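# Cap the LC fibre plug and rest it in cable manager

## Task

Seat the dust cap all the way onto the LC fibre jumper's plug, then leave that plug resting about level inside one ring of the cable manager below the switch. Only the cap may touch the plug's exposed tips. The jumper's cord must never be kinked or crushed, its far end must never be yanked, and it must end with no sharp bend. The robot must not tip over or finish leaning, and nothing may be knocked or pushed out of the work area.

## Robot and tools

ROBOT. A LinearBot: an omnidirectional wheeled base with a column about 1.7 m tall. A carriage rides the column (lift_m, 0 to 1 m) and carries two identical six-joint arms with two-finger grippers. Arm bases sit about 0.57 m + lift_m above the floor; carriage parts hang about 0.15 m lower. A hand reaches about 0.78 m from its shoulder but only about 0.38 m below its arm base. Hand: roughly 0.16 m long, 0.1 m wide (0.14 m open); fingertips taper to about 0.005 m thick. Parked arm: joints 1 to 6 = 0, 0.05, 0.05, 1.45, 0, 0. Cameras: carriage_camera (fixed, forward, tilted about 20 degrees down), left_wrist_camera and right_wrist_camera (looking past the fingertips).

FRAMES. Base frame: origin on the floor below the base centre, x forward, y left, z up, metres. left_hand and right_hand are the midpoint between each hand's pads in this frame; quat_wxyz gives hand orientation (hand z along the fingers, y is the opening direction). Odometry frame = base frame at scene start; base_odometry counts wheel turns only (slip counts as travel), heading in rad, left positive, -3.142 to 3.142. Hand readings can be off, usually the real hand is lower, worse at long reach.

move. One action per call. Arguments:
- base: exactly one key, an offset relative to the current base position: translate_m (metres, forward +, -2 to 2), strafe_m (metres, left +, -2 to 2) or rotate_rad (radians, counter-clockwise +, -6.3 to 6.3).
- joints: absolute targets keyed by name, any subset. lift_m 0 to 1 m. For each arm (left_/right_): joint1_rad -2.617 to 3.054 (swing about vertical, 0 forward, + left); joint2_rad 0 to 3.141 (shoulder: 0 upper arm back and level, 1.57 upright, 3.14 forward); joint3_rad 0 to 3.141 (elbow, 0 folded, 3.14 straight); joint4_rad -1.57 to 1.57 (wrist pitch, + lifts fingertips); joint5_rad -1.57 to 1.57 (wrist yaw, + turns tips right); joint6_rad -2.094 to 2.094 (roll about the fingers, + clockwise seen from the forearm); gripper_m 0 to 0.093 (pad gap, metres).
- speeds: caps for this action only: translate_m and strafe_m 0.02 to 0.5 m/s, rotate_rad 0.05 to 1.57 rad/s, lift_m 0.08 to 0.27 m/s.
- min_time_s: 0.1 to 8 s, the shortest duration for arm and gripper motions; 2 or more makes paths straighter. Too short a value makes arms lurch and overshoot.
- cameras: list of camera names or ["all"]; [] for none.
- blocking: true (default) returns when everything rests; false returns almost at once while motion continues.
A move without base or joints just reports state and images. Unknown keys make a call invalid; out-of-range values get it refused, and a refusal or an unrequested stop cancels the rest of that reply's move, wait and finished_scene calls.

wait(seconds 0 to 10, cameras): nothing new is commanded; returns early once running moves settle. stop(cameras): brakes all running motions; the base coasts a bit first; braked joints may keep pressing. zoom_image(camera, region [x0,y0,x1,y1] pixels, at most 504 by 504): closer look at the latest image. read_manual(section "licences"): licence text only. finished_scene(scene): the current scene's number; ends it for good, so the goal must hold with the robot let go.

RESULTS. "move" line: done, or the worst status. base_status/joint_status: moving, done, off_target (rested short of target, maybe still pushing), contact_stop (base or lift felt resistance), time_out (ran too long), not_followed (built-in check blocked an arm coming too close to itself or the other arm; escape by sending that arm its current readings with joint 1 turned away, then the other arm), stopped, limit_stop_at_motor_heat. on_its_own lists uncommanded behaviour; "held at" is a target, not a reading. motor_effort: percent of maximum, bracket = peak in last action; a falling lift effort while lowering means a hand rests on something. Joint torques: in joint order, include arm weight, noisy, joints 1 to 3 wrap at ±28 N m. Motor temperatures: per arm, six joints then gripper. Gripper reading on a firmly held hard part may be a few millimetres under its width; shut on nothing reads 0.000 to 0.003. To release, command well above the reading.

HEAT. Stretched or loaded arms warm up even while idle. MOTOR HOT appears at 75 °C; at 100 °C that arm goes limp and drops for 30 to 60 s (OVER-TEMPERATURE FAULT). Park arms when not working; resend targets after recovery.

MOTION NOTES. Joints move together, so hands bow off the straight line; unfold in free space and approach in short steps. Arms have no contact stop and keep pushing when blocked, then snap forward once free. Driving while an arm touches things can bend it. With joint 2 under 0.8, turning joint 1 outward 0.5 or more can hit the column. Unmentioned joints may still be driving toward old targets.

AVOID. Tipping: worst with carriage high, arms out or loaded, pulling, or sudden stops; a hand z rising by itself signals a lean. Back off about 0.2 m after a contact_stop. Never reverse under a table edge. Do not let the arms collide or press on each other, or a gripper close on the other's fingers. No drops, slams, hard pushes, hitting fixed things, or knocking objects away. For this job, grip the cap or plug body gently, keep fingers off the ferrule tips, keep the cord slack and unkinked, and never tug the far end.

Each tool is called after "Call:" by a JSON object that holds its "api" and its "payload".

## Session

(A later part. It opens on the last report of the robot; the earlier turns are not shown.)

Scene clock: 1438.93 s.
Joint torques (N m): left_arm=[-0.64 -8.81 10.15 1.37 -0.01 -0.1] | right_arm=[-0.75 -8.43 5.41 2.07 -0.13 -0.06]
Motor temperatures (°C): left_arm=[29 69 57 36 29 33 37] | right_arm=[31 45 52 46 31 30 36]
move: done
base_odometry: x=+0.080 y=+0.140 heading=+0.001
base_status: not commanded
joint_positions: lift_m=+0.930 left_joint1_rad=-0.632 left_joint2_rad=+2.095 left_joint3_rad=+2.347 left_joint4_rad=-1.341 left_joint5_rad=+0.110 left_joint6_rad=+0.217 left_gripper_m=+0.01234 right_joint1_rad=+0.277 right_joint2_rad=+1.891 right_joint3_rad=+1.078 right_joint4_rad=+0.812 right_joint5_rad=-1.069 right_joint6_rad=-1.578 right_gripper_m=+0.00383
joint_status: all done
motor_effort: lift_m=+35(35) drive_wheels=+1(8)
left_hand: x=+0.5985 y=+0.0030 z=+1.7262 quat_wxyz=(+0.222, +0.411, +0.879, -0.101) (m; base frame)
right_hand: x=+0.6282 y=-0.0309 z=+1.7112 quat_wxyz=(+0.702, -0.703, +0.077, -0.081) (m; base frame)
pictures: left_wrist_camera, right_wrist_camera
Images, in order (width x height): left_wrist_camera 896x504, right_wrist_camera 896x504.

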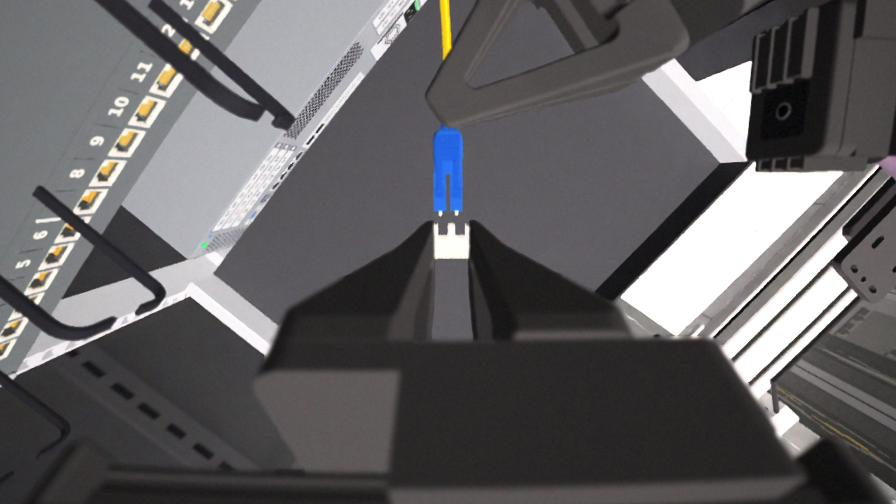

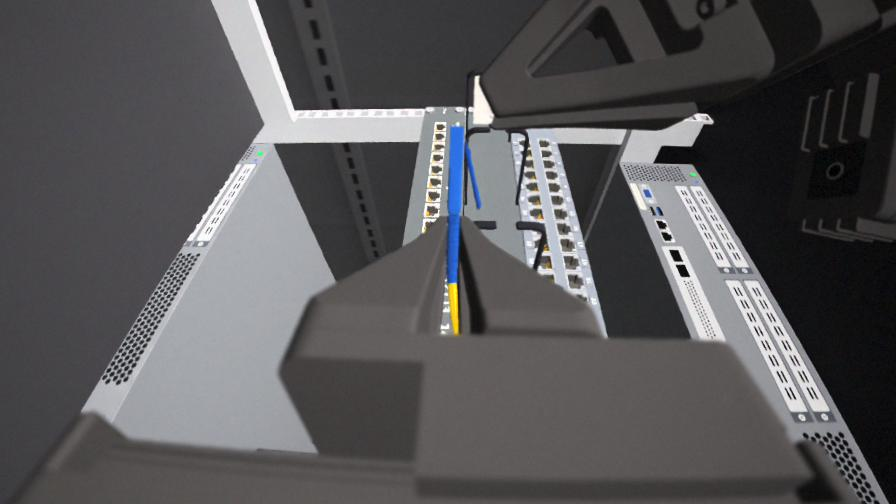

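Call:
{"api": "move", "payload": {"joints": {"left_joint1_rad": -0.6195, "left_joint2_rad": 2.111, "left_joint3_rad": 2.3006, "left_joint4_rad": -1.318, "left_joint5_rad": 0.096, "left_joint6_rad": 0.205}, "min_time_s": 1.0, "cameras": ["left_wrist_camera", "right_wrist_camera"]}}

Call:
{"api": "zoom_image", "payload": {"camera": "left_wrist_camera", "region": [390, 150, 510, 270]}}

Call:
{"api": "zoom_image", "payload": {"camera": "right_wrist_camera", "region": [400, 40, 520, 160]}}

Scene clock: 1458.57 s.
Joint torques (N m): left_arm=[0.7 -8.83 5.64 1.37 0 -0.1] | right_arm=[-0.72 -8.42 5.42 2.07 -0.13 -0.07]
Motor temperatures (°C): left_arm=[29 64 61 37 29 33 37] | right_arm=[31 45 51 47 31 30 36]
move: done
base_odometry: x=+0.080 y=+0.140 heading=+0.001
base_status: not commanded
joint_positions: lift_m=+0.930 left_joint1_rad=-0.628 left_joint2_rad=+2.095 left_joint3_rad=+2.316 left_joint4_rad=-1.333 left_joint5_rad=+0.110 left_joint6_rad=+0.217 left_gripper_m=+0.01234 right_joint1_rad=+0.277 right_joint2_rad=+1.891 right_joint3_rad=+1.078 right_joint4_rad=+0.812 right_joint5_rad=-1.069 right_joint6_rad=-1.578 right_gripper_m=+0.00383
joint_status: all done
motor_effort: lift_m=+34(35) drive_wheels=+2(6)
left_hand: x=+0.5986 y=+0.0052 z=+1.7168 quat_wxyz=(+0.211, +0.410, +0.882, -0.099) (m; base frame)
right_hand: x=+0.6282 y=-0.0309 z=+1.7112 quat_wxyz=(+0.702, -0.703, +0.077, -0.081) (m; base frame)
pictures: left_wrist_camera, right_wrist_camera
Images, in order (width x height): left_wrist_camera 896x504, right_wrist_camera 896x504.

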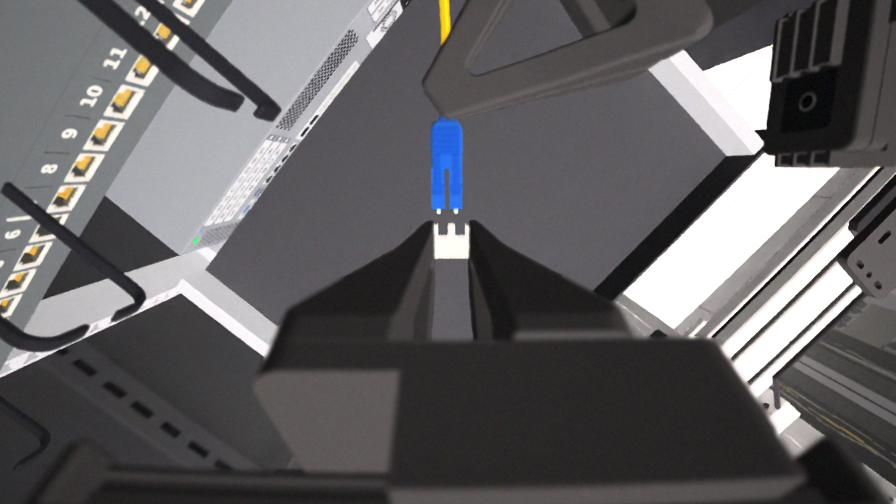

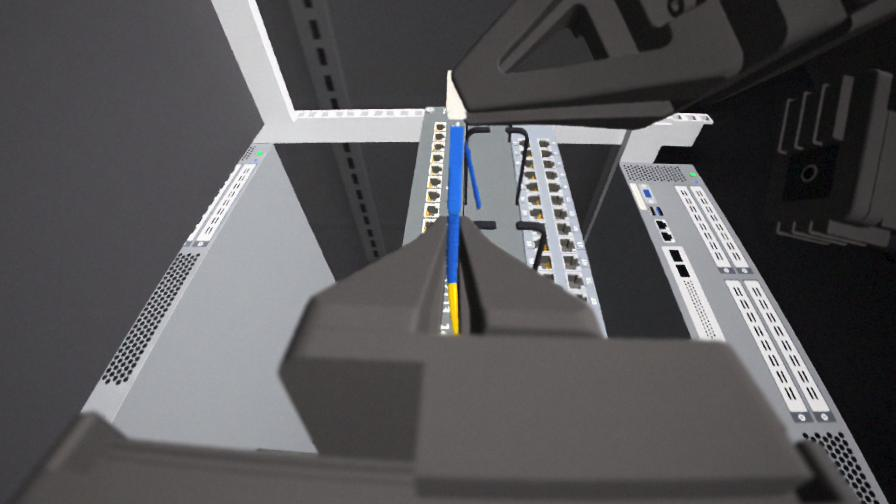

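Scaled by 4.200 from the camera's 896x504 image, which has a finer 1280x720 frame.

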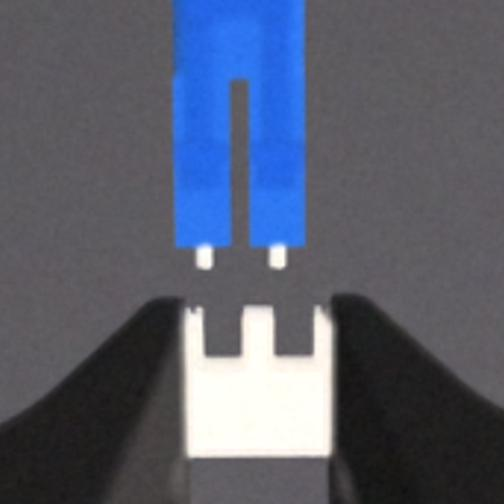

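Scaled by 4.200 from the camera's 896x504 image, which has a finer 1280x720 frame.

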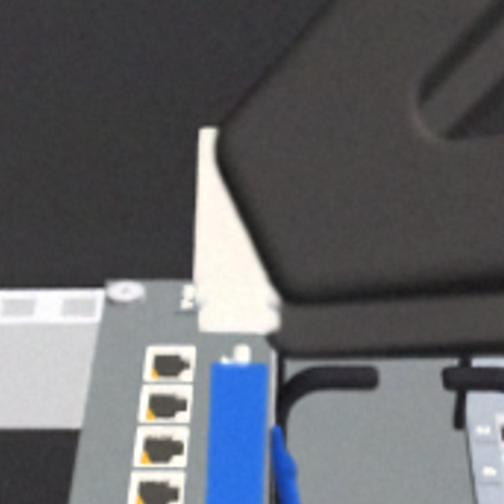

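Call:
{"api": "move", "payload": {"joints": {"left_joint1_rad": -0.606}, "min_time_s": 0.8}}

Call:
{"api": "move", "payload": {"joints": {"left_joint1_rad": -0.6375}, "min_time_s": 0.8, "cameras": ["left_wrist_camera", "right_wrist_camera"]}}

Call:
{"api": "zoom_image", "payload": {"camera": "left_wrist_camera", "region": [390, 150, 510, 270]}}

Call:
{"api": "zoom_image", "payload": {"camera": "right_wrist_camera", "region": [400, 40, 520, 160]}}

Scene clock: 1483.00 s.
Joint torques (N m): left_arm=[0.68 -8.81 5.65 1.38 0 -0.1] | right_arm=[-0.7 -8.42 5.42 2.07 -0.13 -0.07]
Motor temperatures (°C): left_arm=[29 61 56 38 29 33 37] | right_arm=[31 45 50 47 31 30 36]
move: done
base_odometry: x=+0.080 y=+0.140 heading=+0.001
base_status: not commanded
joint_positions: lift_m=+0.930 left_joint1_rad=-0.614 left_joint2_rad=+2.095 left_joint3_rad=+2.316 left_joint4_rad=-1.333 left_joint5_rad=+0.109 left_joint6_rad=+0.216 left_gripper_m=+0.01234 right_joint1_rad=+0.277 right_joint2_rad=+1.891 right_joint3_rad=+1.078 right_joint4_rad=+0.812 right_joint5_rad=-1.069 right_joint6_rad=-1.578 right_gripper_m=+0.00383
joint_status: all done
motor_effort: lift_m=+35(35) drive_wheels=+3(6)
left_hand: x=+0.6029 y=+0.0107 z=+1.7168 quat_wxyz=(+0.212, +0.403, +0.885, -0.097) (m; base frame)
right_hand: x=+0.6282 y=-0.0309 z=+1.7112 quat_wxyz=(+0.702, -0.703, +0.077, -0.081) (m; base frame)
pictures: none

Scene clock: 1484.10 s.
Joint torques (N m): left_arm=[-0.5 -8.81 5.68 1.37 0 -0.09] | right_arm=[-0.73 -8.39 5.39 2.07 -0.13 -0.06]
Motor temperatures (°C): left_arm=[29 61 56 38 29 33 37] | right_arm=[31 45 50 47 31 30 36]
move: done
base_odometry: x=+0.080 y=+0.140 heading=+0.001
base_status: not commanded
joint_positions: lift_m=+0.930 left_joint1_rad=-0.631 left_joint2_rad=+2.095 left_joint3_rad=+2.316 left_joint4_rad=-1.332 left_joint5_rad=+0.109 left_joint6_rad=+0.216 left_gripper_m=+0.01234 right_joint1_rad=+0.277 right_joint2_rad=+1.891 right_joint3_rad=+1.078 right_joint4_rad=+0.812 right_joint5_rad=-1.070 right_joint6_rad=-1.578 right_gripper_m=+0.00383
joint_status: all done
motor_effort: lift_m=+35(35) drive_wheels=+3(5)
left_hand: x=+0.5979 y=+0.0041 z=+1.7169 quat_wxyz=(+0.211, +0.411, +0.881, -0.099) (m; base frame)
right_hand: x=+0.6281 y=-0.0309 z=+1.7112 quat_wxyz=(+0.702, -0.703, +0.077, -0.081) (m; base frame)
pictures: left_wrist_camera, right_wrist_camera
Images, in order (width x height): left_wrist_camera 896x504, right_wrist_camera 896x504.

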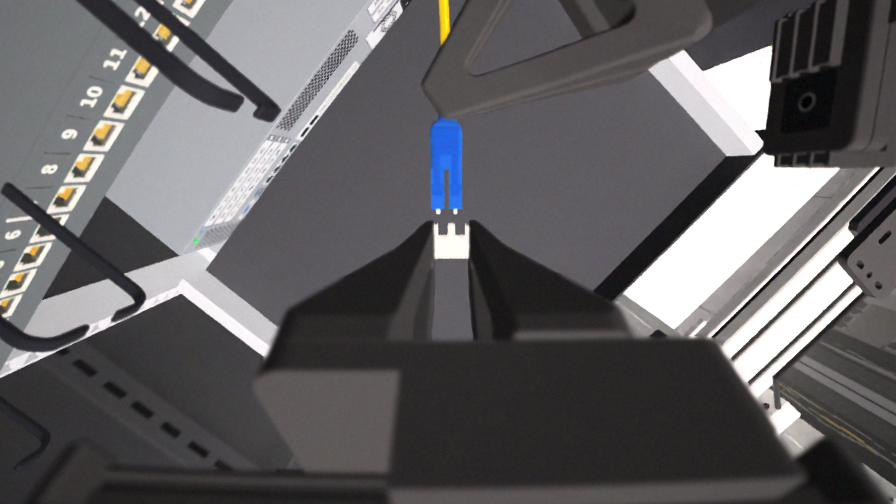

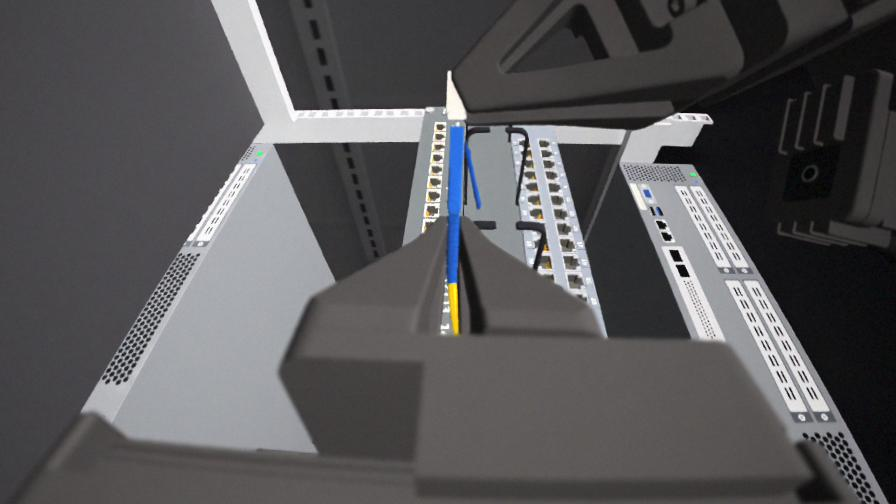

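Scaled by 4.200 from the camera's 896x504 image, which has a finer 1280x720 frame.

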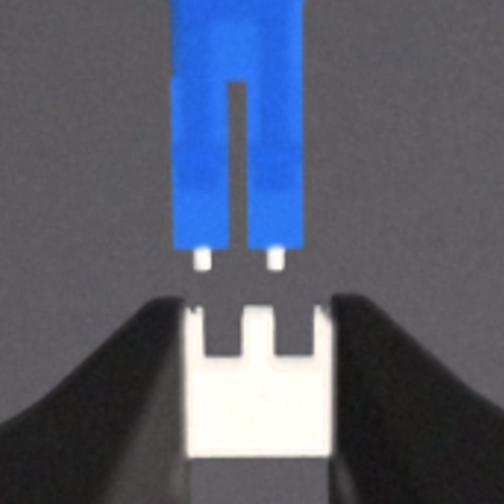

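Scaled by 4.200 from the camera's 896x504 image, which has a finer 1280x720 frame.

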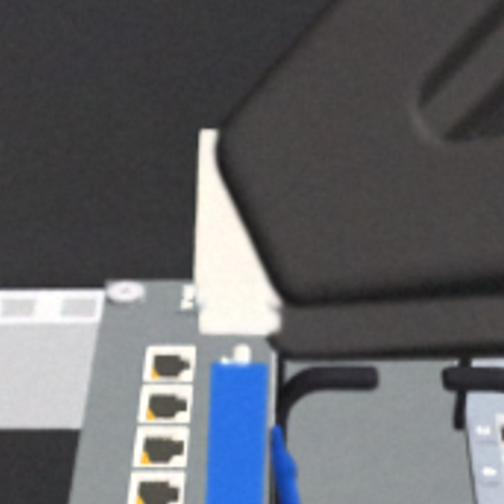

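Call:
{"api": "move", "payload": {"joints": {"left_joint1_rad": -0.604}, "min_time_s": 0.8}}

Call:
{"api": "move", "payload": {"joints": {"left_joint1_rad": -0.6335}, "min_time_s": 0.8, "cameras": ["left_wrist_camera"]}}

Call:
{"api": "zoom_image", "payload": {"camera": "left_wrist_camera", "region": [390, 150, 510, 270]}}

Scene clock: 1493.20 s.
Joint torques (N m): left_arm=[0.53 -8.81 5.68 1.37 0 -0.09] | right_arm=[-0.72 -8.4 5.39 2.07 -0.13 -0.06]
Motor temperatures (°C): left_arm=[29 61 55 38 29 33 37] | right_arm=[31 45 50 47 31 30 36]
move: done
base_odometry: x=+0.080 y=+0.140 heading=+0.001
base_status: not commanded
joint_positions: lift_m=+0.930 left_joint1_rad=-0.610 left_joint2_rad=+2.095 left_joint3_rad=+2.316 left_joint4_rad=-1.332 left_joint5_rad=+0.109 left_joint6_rad=+0.216 left_gripper_m=+0.01234 right_joint1_rad=+0.277 right_joint2_rad=+1.891 right_joint3_rad=+1.078 right_joint4_rad=+0.812 right_joint5_rad=-1.070 right_joint6_rad=-1.578 right_gripper_m=+0.00383
joint_status: all done
motor_effort: lift_m=+34(35) drive_wheels=+2(6)
left_hand: x=+0.6041 y=+0.0122 z=+1.7169 quat_wxyz=(+0.212, +0.402, +0.886, -0.096) (m; base frame)
right_hand: x=+0.6281 y=-0.0309 z=+1.7112 quat_wxyz=(+0.702, -0.703, +0.077, -0.081) (m; base frame)
pictures: none

Scene clock: 1494.27 s.
Joint torques (N m): left_arm=[-0.51 -8.84 5.65 1.37 0.01 -0.1] | right_arm=[-0.73 -8.42 5.42 2.07 -0.13 -0.07]
Motor temperatures (°C): left_arm=[29 60 55 38 29 33 37] | right_arm=[31 45 50 47 31 30 36]
move: done
base_odometry: x=+0.080 y=+0.140 heading=+0.001
base_status: not commanded
joint_positions: lift_m=+0.930 left_joint1_rad=-0.627 left_joint2_rad=+2.095 left_joint3_rad=+2.316 left_joint4_rad=-1.332 left_joint5_rad=+0.108 left_joint6_rad=+0.216 left_gripper_m=+0.01234 right_joint1_rad=+0.277 right_joint2_rad=+1.891 right_joint3_rad=+1.078 right_joint4_rad=+0.812 right_joint5_rad=-1.070 right_joint6_rad=-1.578 right_gripper_m=+0.00383
joint_status: all done
motor_effort: lift_m=+34(35) drive_wheels=+4(6)
left_hand: x=+0.5991 y=+0.0056 z=+1.7169 quat_wxyz=(+0.212, +0.409, +0.882, -0.098) (m; base frame)
right_hand: x=+0.6281 y=-0.0309 z=+1.7112 quat_wxyz=(+0.702, -0.703, +0.077, -0.081) (m; base frame)
pictures: left_wrist_camera
Images, in order (width x height): left_wrist_camera 896x504.

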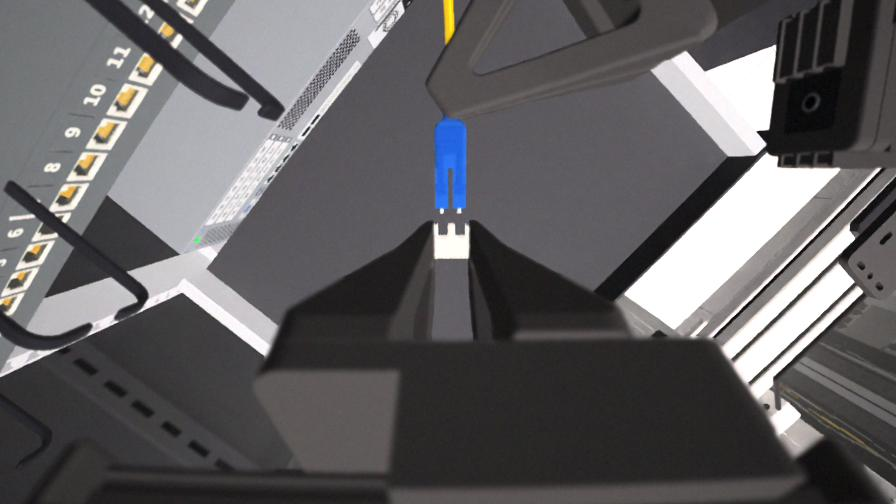

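Scaled by 4.200 from the camera's 896x504 image, which has a finer 1280x720 frame.

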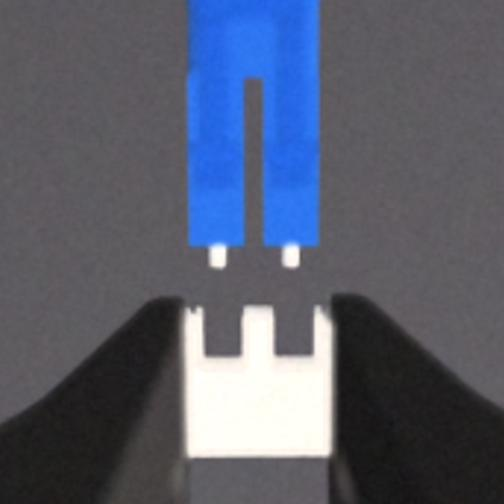

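Call:
{"api": "move", "payload": {"joints": {"left_joint2_rad": 2.119, "left_joint3_rad": 2.368, "left_joint4_rad": -1.340}, "min_time_s": 0.8, "cameras": ["right_wrist_camera"]}}

Scene clock: 1509.17 s.
Joint torques (N m): left_arm=[-0.49 -8.92 10.02 1.15 0 -0.1] | right_arm=[-0.75 -8.4 5.41 2.07 -0.13 -0.06]
Motor temperatures (°C): left_arm=[29 60 54 38 29 33 37] | right_arm=[31 45 50 47 31 30 36]
move: done
base_odometry: x=+0.080 y=+0.140 heading=+0.001
base_status: not commanded
joint_positions: lift_m=+0.930 left_joint1_rad=-0.627 left_joint2_rad=+2.104 left_joint3_rad=+2.334 left_joint4_rad=-1.333 left_joint5_rad=+0.108 left_joint6_rad=+0.216 left_gripper_m=+0.01234 right_joint1_rad=+0.277 right_joint2_rad=+1.891 right_joint3_rad=+1.078 right_joint4_rad=+0.812 right_joint5_rad=-1.070 right_joint6_rad=-1.578 right_gripper_m=+0.00383
joint_status: all done
motor_effort: lift_m=+34(35) drive_wheels=+2(4)
left_hand: x=+0.6014 y=+0.0040 z=+1.7189 quat_wxyz=(+0.216, +0.409, +0.881, -0.099) (m; base frame)
right_hand: x=+0.6281 y=-0.0309 z=+1.7113 quat_wxyz=(+0.702, -0.703, +0.077, -0.081) (m; base frame)
pictures: right_wrist_camera
Images, in order (width x height): right_wrist_camera 896x504.

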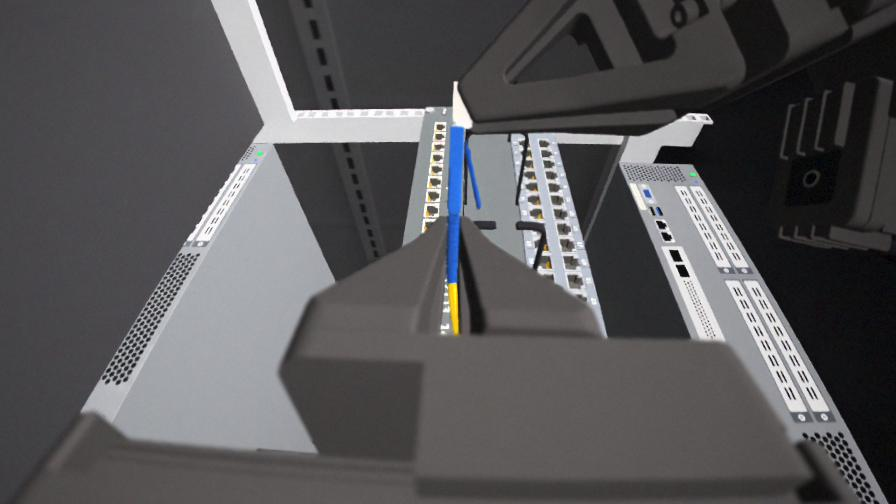

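Call:
{"api": "zoom_image", "payload": {"camera": "right_wrist_camera", "region": [410, 70, 510, 160]}}

Scaled by 5.040 from the camera's 896x504 image, which has a finer 1280x720 frame.

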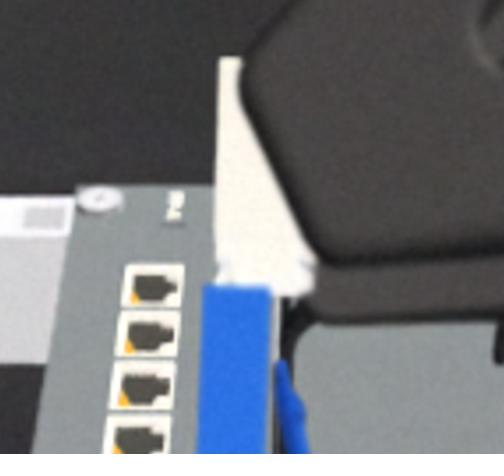

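Call:
{"api": "move", "payload": {"joints": {"left_joint2_rad": 2.123, "left_joint3_rad": 2.368, "left_joint4_rad": -1.340}, "min_time_s": 0.6, "cameras": ["left_wrist_camera", "right_wrist_camera"]}}

Call:
{"api": "zoom_image", "payload": {"camera": "left_wrist_camera", "region": [390, 150, 510, 270]}}

Call:
{"api": "zoom_image", "payload": {"camera": "right_wrist_camera", "region": [410, 70, 510, 160]}}

Scene clock: 1522.43 s.
Joint torques (N m): left_arm=[-0.5 -8.58 10 1.15 0.01 -0.09] | right_arm=[-0.75 -8.42 5.41 2.07 -0.13 -0.06]
Motor temperatures (°C): left_arm=[29 57 56 38 29 33 37] | right_arm=[31 45 49 47 31 30 36]
move: done
base_odometry: x=+0.080 y=+0.140 heading=+0.001
base_status: not commanded
joint_positions: lift_m=+0.930 left_joint1_rad=-0.627 left_joint2_rad=+2.104 left_joint3_rad=+2.334 left_joint4_rad=-1.333 left_joint5_rad=+0.108 left_joint6_rad=+0.216 left_gripper_m=+0.01234 right_joint1_rad=+0.277 right_joint2_rad=+1.891 right_joint3_rad=+1.078 right_joint4_rad=+0.812 right_joint5_rad=-1.070 right_joint6_rad=-1.578 right_gripper_m=+0.00383
joint_status: all done
motor_effort: lift_m=+35(35) drive_wheels=-1(5)
left_hand: x=+0.6014 y=+0.0040 z=+1.7189 quat_wxyz=(+0.216, +0.409, +0.881, -0.099) (m; base frame)
right_hand: x=+0.6281 y=-0.0309 z=+1.7113 quat_wxyz=(+0.702, -0.703, +0.077, -0.081) (m; base frame)
pictures: left_wrist_camera, right_wrist_camera
Images, in order (width x height): left_wrist_camera 896x504, right_wrist_camera 896x504.

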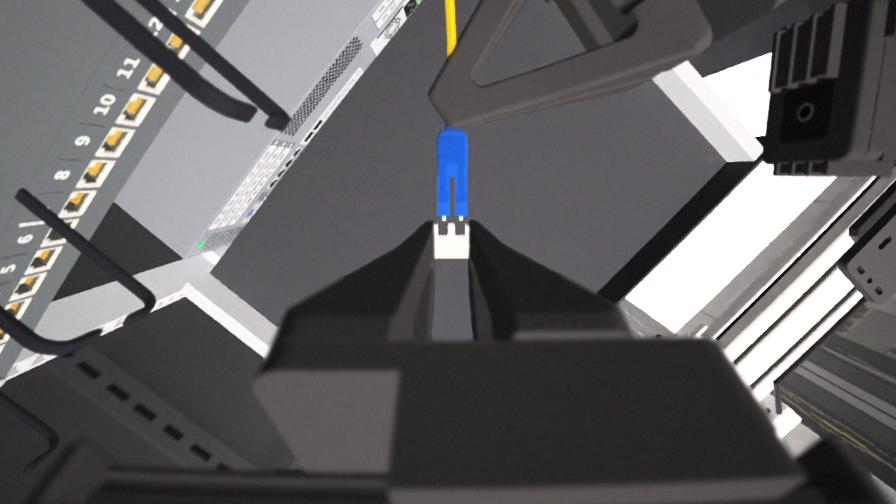

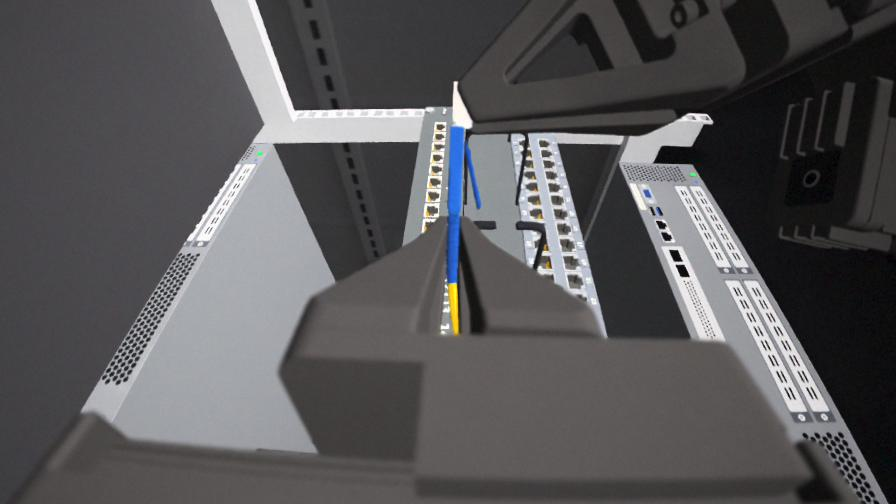

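Scaled by 4.200 from the camera's 896x504 image, which has a finer 1280x720 frame.

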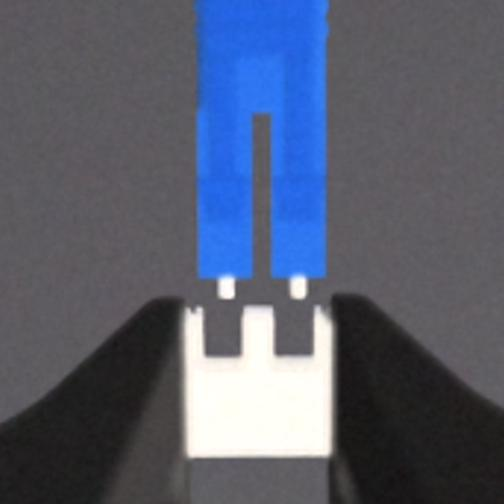

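Scaled by 5.040 from the camera's 896x504 image, which has a finer 1280x720 frame.

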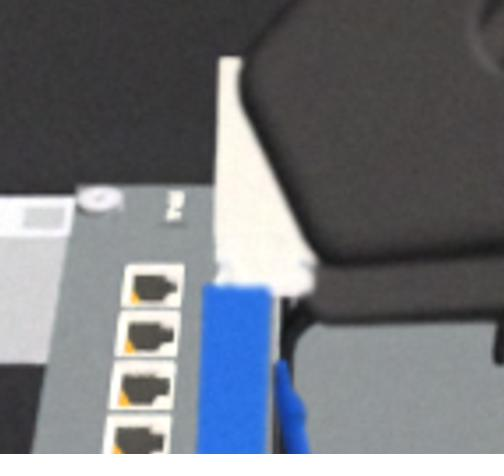

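Call:
{"api": "move", "payload": {"joints": {"left_joint2_rad": 2.127}, "min_time_s": 0.5}}

Scene clock: 1539.53 s.
Joint torques (N m): left_arm=[-0.47 -8.99 10.03 1.14 0.01 -0.09] | right_arm=[-0.73 -8.42 5.41 2.07 -0.13 -0.07]
Motor temperatures (°C): left_arm=[29 56 57 38 29 33 37] | right_arm=[31 45 49 47 31 30 36]
move: done
base_odometry: x=+0.080 y=+0.140 heading=+0.001
base_status: not commanded
joint_positions: lift_m=+0.930 left_joint1_rad=-0.627 left_joint2_rad=+2.112 left_joint3_rad=+2.334 left_joint4_rad=-1.333 left_joint5_rad=+0.108 left_joint6_rad=+0.216 left_gripper_m=+0.01234 right_joint1_rad=+0.277 right_joint2_rad=+1.891 right_joint3_rad=+1.078 right_joint4_rad=+0.812 right_joint5_rad=-1.070 right_joint6_rad=-1.578 right_gripper_m=+0.00383
joint_status: all done
motor_effort: lift_m=+35(35) drive_wheels=+1(7)
left_hand: x=+0.6021 y=+0.0034 z=+1.7151 quat_wxyz=(+0.212, +0.409, +0.882, -0.098) (m; base frame)
right_hand: x=+0.6281 y=-0.0309 z=+1.7113 quat_wxyz=(+0.702, -0.703, +0.077, -0.081) (m; base frame)
pictures: none

Call:
{"api": "move", "payload": {"joints": {"left_joint3_rad": 2.376}, "min_time_s": 0.5, "cameras": ["left_wrist_camera", "right_wrist_camera"]}}

Call:
{"api": "zoom_image", "payload": {"camera": "left_wrist_camera", "region": [390, 150, 510, 270]}}

Call:
{"api": "zoom_image", "payload": {"camera": "right_wrist_camera", "region": [410, 70, 510, 160]}}

Scene clock: 1545.10 s.
Joint torques (N m): left_arm=[-0.5 -8.99 9.99 1.16 0.01 -0.1] | right_arm=[-0.72 -8.4 5.41 2.07 -0.12 -0.06]
Motor temperatures (°C): left_arm=[29 56 58 37 29 33 37] | right_arm=[31 45 49 47 31 30 36]
move: done
base_odometry: x=+0.080 y=+0.140 heading=+0.001
base_status: not commanded
joint_positions: lift_m=+0.930 left_joint1_rad=-0.627 left_joint2_rad=+2.112 left_joint3_rad=+2.342 left_joint4_rad=-1.333 left_joint5_rad=+0.108 left_joint6_rad=+0.216 left_gripper_m=+0.01234 right_joint1_rad=+0.277 right_joint2_rad=+1.891 right_joint3_rad=+1.078 right_joint4_rad=+0.812 right_joint5_rad=-1.070 right_joint6_rad=-1.578 right_gripper_m=+0.00383
joint_status: all done
motor_effort: lift_m=+35(35) drive_wheels=+2(5)
left_hand: x=+0.6028 y=+0.0029 z=+1.7178 quat_wxyz=(+0.216, +0.409, +0.881, -0.099) (m; base frame)
right_hand: x=+0.6281 y=-0.0309 z=+1.7113 quat_wxyz=(+0.702, -0.703, +0.077, -0.081) (m; base frame)
pictures: left_wrist_camera, right_wrist_camera
Images, in order (width x height): left_wrist_camera 896x504, right_wrist_camera 896x504.

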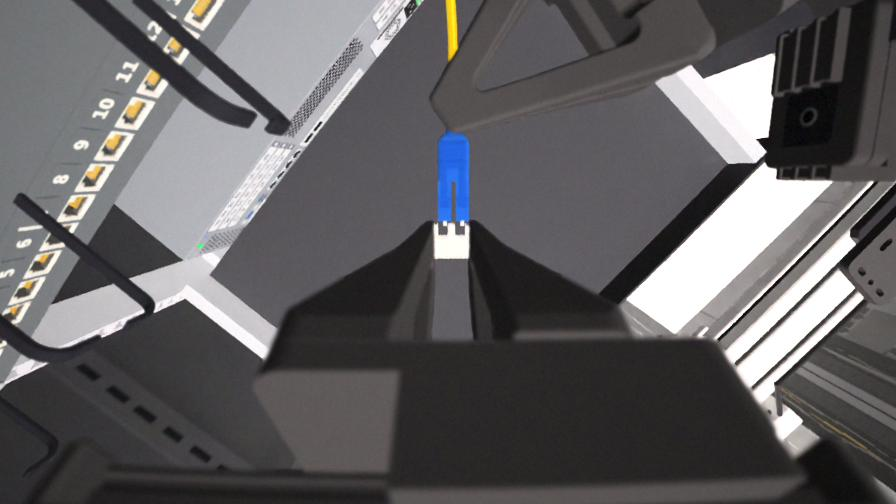

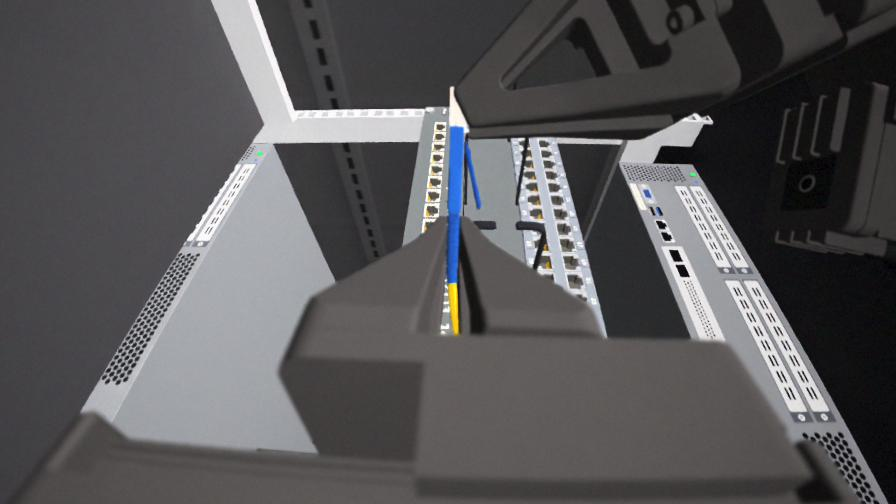

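Scaled by 4.200 from the camera's 896x504 image, which has a finer 1280x720 frame.

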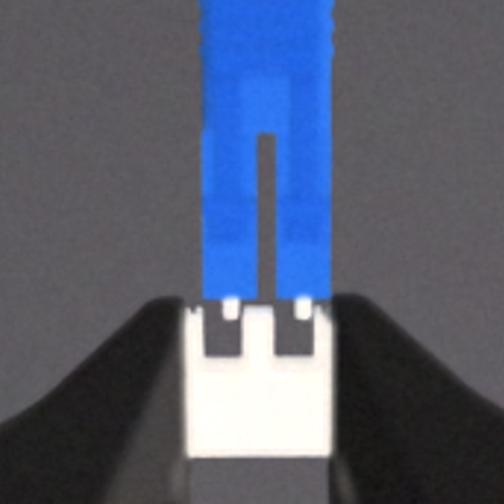

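Scaled by 5.040 from the camera's 896x504 image, which has a finer 1280x720 frame.

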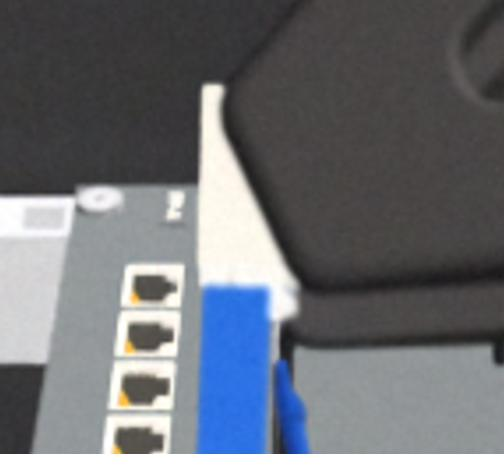

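Call:
{"api": "move", "payload": {"joints": {"left_joint1_rad": -0.6365, "left_joint2_rad": 2.145, "left_joint3_rad": 2.404, "left_joint4_rad": -1.353}, "min_time_s": 1.0, "cameras": ["left_wrist_camera", "right_wrist_camera"]}}

Call:
{"api": "zoom_image", "payload": {"camera": "left_wrist_camera", "region": [390, 150, 510, 270]}}

Call:
{"api": "zoom_image", "payload": {"camera": "right_wrist_camera", "region": [410, 70, 510, 160]}}

Scene clock: 1574.37 s.
Joint torques (N m): left_arm=[-0.76 -8.87 10.03 1.17 0 -0.1] | right_arm=[-0.73 -8.42 5.39 2.07 -0.13 -0.07]
Motor temperatures (°C): left_arm=[29 58 61 37 29 33 37] | right_arm=[31 45 49 47 31 30 36]
move: done
base_odometry: x=+0.080 y=+0.140 heading=+0.001
base_status: not commanded
joint_positions: lift_m=+0.930 left_joint1_rad=-0.627 left_joint2_rad=+2.127 left_joint3_rad=+2.369 left_joint4_rad=-1.348 left_joint5_rad=+0.108 left_joint6_rad=+0.216 left_gripper_m=+0.01234 right_joint1_rad=+0.277 right_joint2_rad=+1.891 right_joint3_rad=+1.078 right_joint4_rad=+0.812 right_joint5_rad=-1.070 right_joint6_rad=-1.578 right_gripper_m=+0.00383
joint_status: all done
motor_effort: lift_m=+35(35) drive_wheels=+3(7)
left_hand: x=+0.6040 y=+0.0021 z=+1.7179 quat_wxyz=(+0.214, +0.409, +0.882, -0.099) (m; base frame)
right_hand: x=+0.6281 y=-0.0309 z=+1.7113 quat_wxyz=(+0.702, -0.703, +0.077, -0.081) (m; base frame)
pictures: left_wrist_camera, right_wrist_camera
Images, in order (width x height): left_wrist_camera 896x504, right_wrist_camera 896x504.

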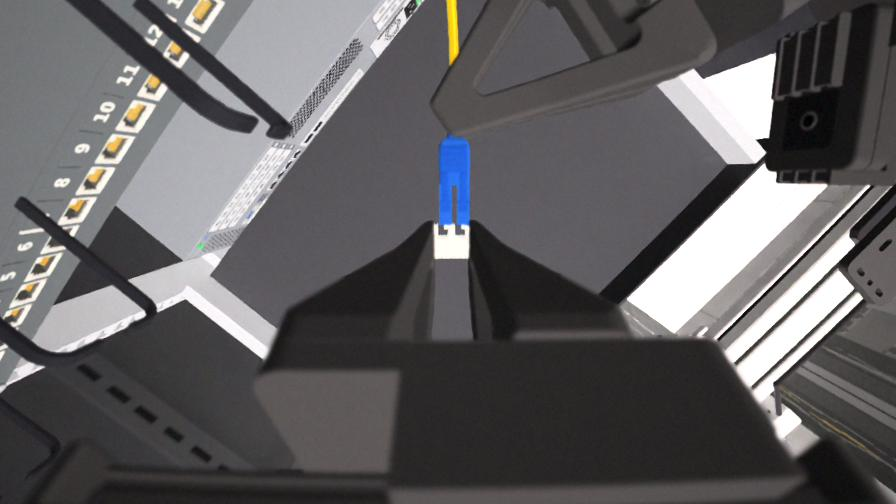

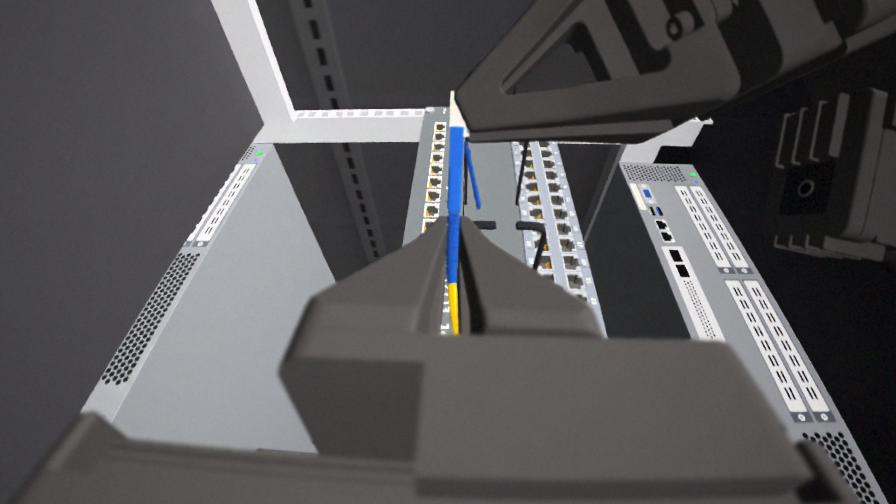

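Scaled by 4.200 from the camera's 896x504 image, which has a finer 1280x720 frame.

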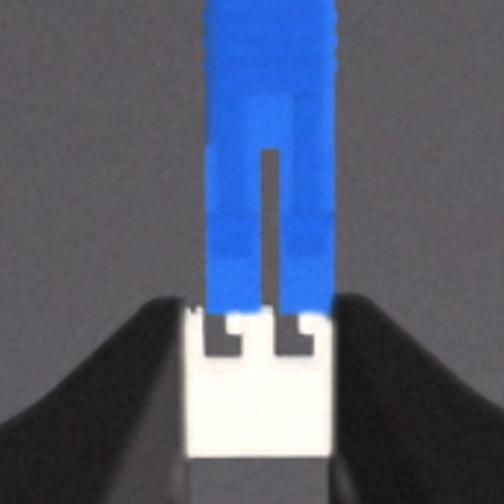

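Scaled by 5.040 from the camera's 896x504 image, which has a finer 1280x720 frame.

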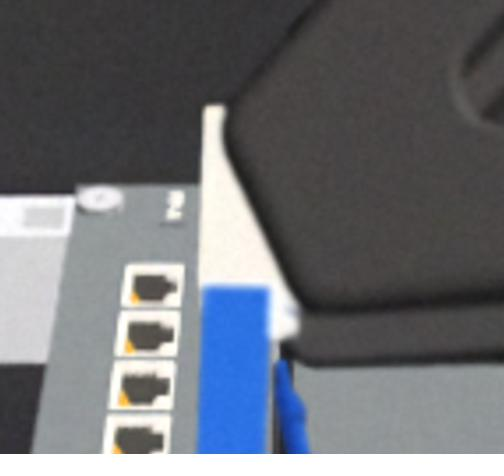

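Call:
{"api": "zoom_image", "payload": {"camera": "left_wrist_camera", "region": [425, 205, 480, 265]}}

Call:
{"api": "zoom_image", "payload": {"camera": "right_wrist_camera", "region": [435, 80, 485, 150]}}

Scaled by 8.400 from the camera's 896x504 image, which has a finer 1280x720 frame.

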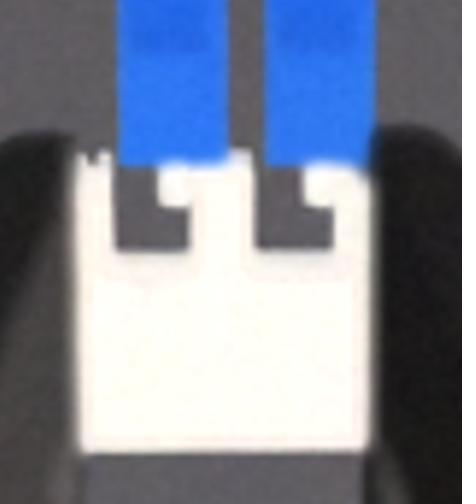

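Scaled by 7.200 from the camera's 896x504 image, which has a finer 1280x720 frame.

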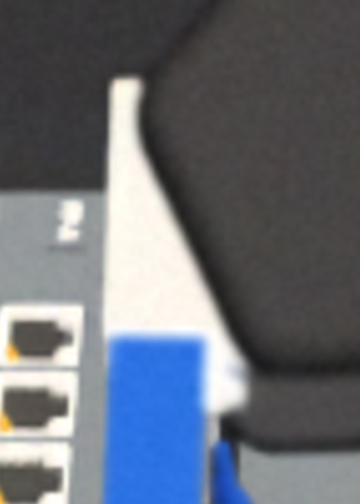

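Call:
{"api": "move", "payload": {"joints": {"left_joint1_rad": -0.6380}, "min_time_s": 0.4}}

Call:
{"api": "move", "payload": {"joints": {"left_joint1_rad": -0.6393}, "min_time_s": 0.4, "cameras": ["left_wrist_camera"]}}

Call:
{"api": "zoom_image", "payload": {"camera": "left_wrist_camera", "region": [425, 205, 480, 265]}}

Scene clock: 1659.73 s.
Joint torques (N m): left_arm=[-0.65 -8.87 10.03 1.17 0.01 -0.09] | right_arm=[-0.75 -8.43 5.41 2.07 -0.13 -0.06]
Motor temperatures (°C): left_arm=[29 55 65 37 29 33 37] | right_arm=[31 45 48 47 31 30 37]
move: done
base_odometry: x=+0.080 y=+0.140 heading=+0.001
base_status: not commanded
joint_positions: lift_m=+0.930 left_joint1_rad=-0.630 left_joint2_rad=+2.127 left_joint3_rad=+2.369 left_joint4_rad=-1.348 left_joint5_rad=+0.108 left_joint6_rad=+0.216 left_gripper_m=+0.01234 right_joint1_rad=+0.277 right_joint2_rad=+1.891 right_joint3_rad=+1.078 right_joint4_rad=+0.812 right_joint5_rad=-1.070 right_joint6_rad=-1.578 right_gripper_m=+0.00383
joint_status: all done
motor_effort: lift_m=+34(35) drive_wheels=+2(6)
left_hand: x=+0.6032 y=+0.0010 z=+1.7179 quat_wxyz=(+0.214, +0.410, +0.881, -0.099) (m; base frame)
right_hand: x=+0.6281 y=-0.0309 z=+1.7113 quat_wxyz=(+0.702, -0.703, +0.077, -0.081) (m; base frame)
pictures: none

Scene clock: 1660.43 s.
Joint torques (N m): left_arm=[-0.72 -8.87 10.02 1.17 0.01 -0.09] | right_arm=[-0.73 -8.43 5.41 2.07 -0.13 -0.07]
Motor temperatures (°C): left_arm=[29 55 65 37 29 33 37] | right_arm=[31 45 48 47 31 30 37]
move: done
base_odometry: x=+0.080 y=+0.140 heading=+0.001
base_status: not commanded
joint_positions: lift_m=+0.930 left_joint1_rad=-0.630 left_joint2_rad=+2.127 left_joint3_rad=+2.369 left_joint4_rad=-1.348 left_joint5_rad=+0.108 left_joint6_rad=+0.216 left_gripper_m=+0.01234 right_joint1_rad=+0.277 right_joint2_rad=+1.891 right_joint3_rad=+1.078 right_joint4_rad=+0.812 right_joint5_rad=-1.070 right_joint6_rad=-1.578 right_gripper_m=+0.00383
joint_status: all done
motor_effort: lift_m=+35(35) drive_wheels=-1(6)
left_hand: x=+0.6032 y=+0.0010 z=+1.7179 quat_wxyz=(+0.214, +0.410, +0.881, -0.099) (m; base frame)
right_hand: x=+0.6281 y=-0.0309 z=+1.7113 quat_wxyz=(+0.702, -0.703, +0.077, -0.081) (m; base frame)
pictures: left_wrist_camera
Images, in order (width x height): left_wrist_camera 896x504.

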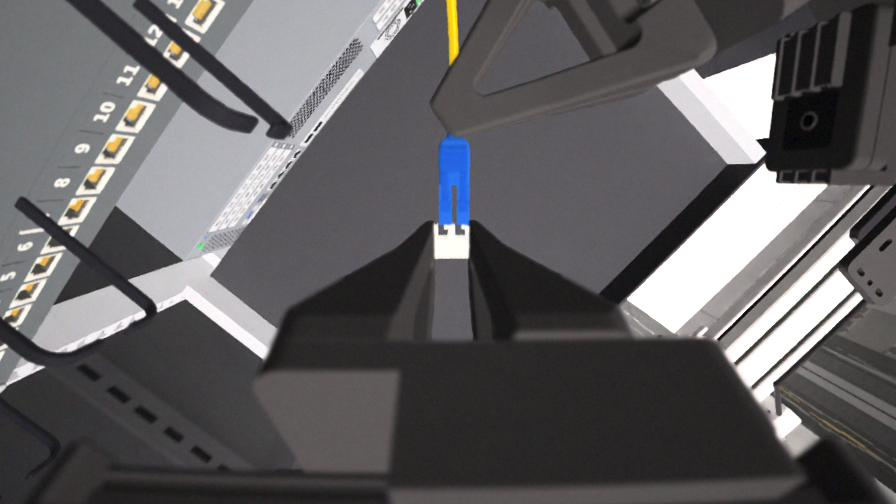

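Scaled by 8.400 from the camera's 896x504 image, which has a finer 1280x720 frame.

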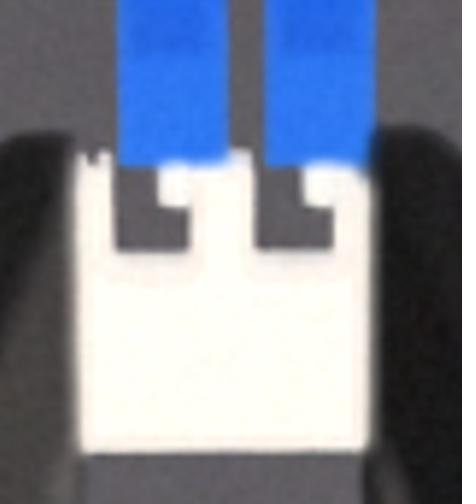

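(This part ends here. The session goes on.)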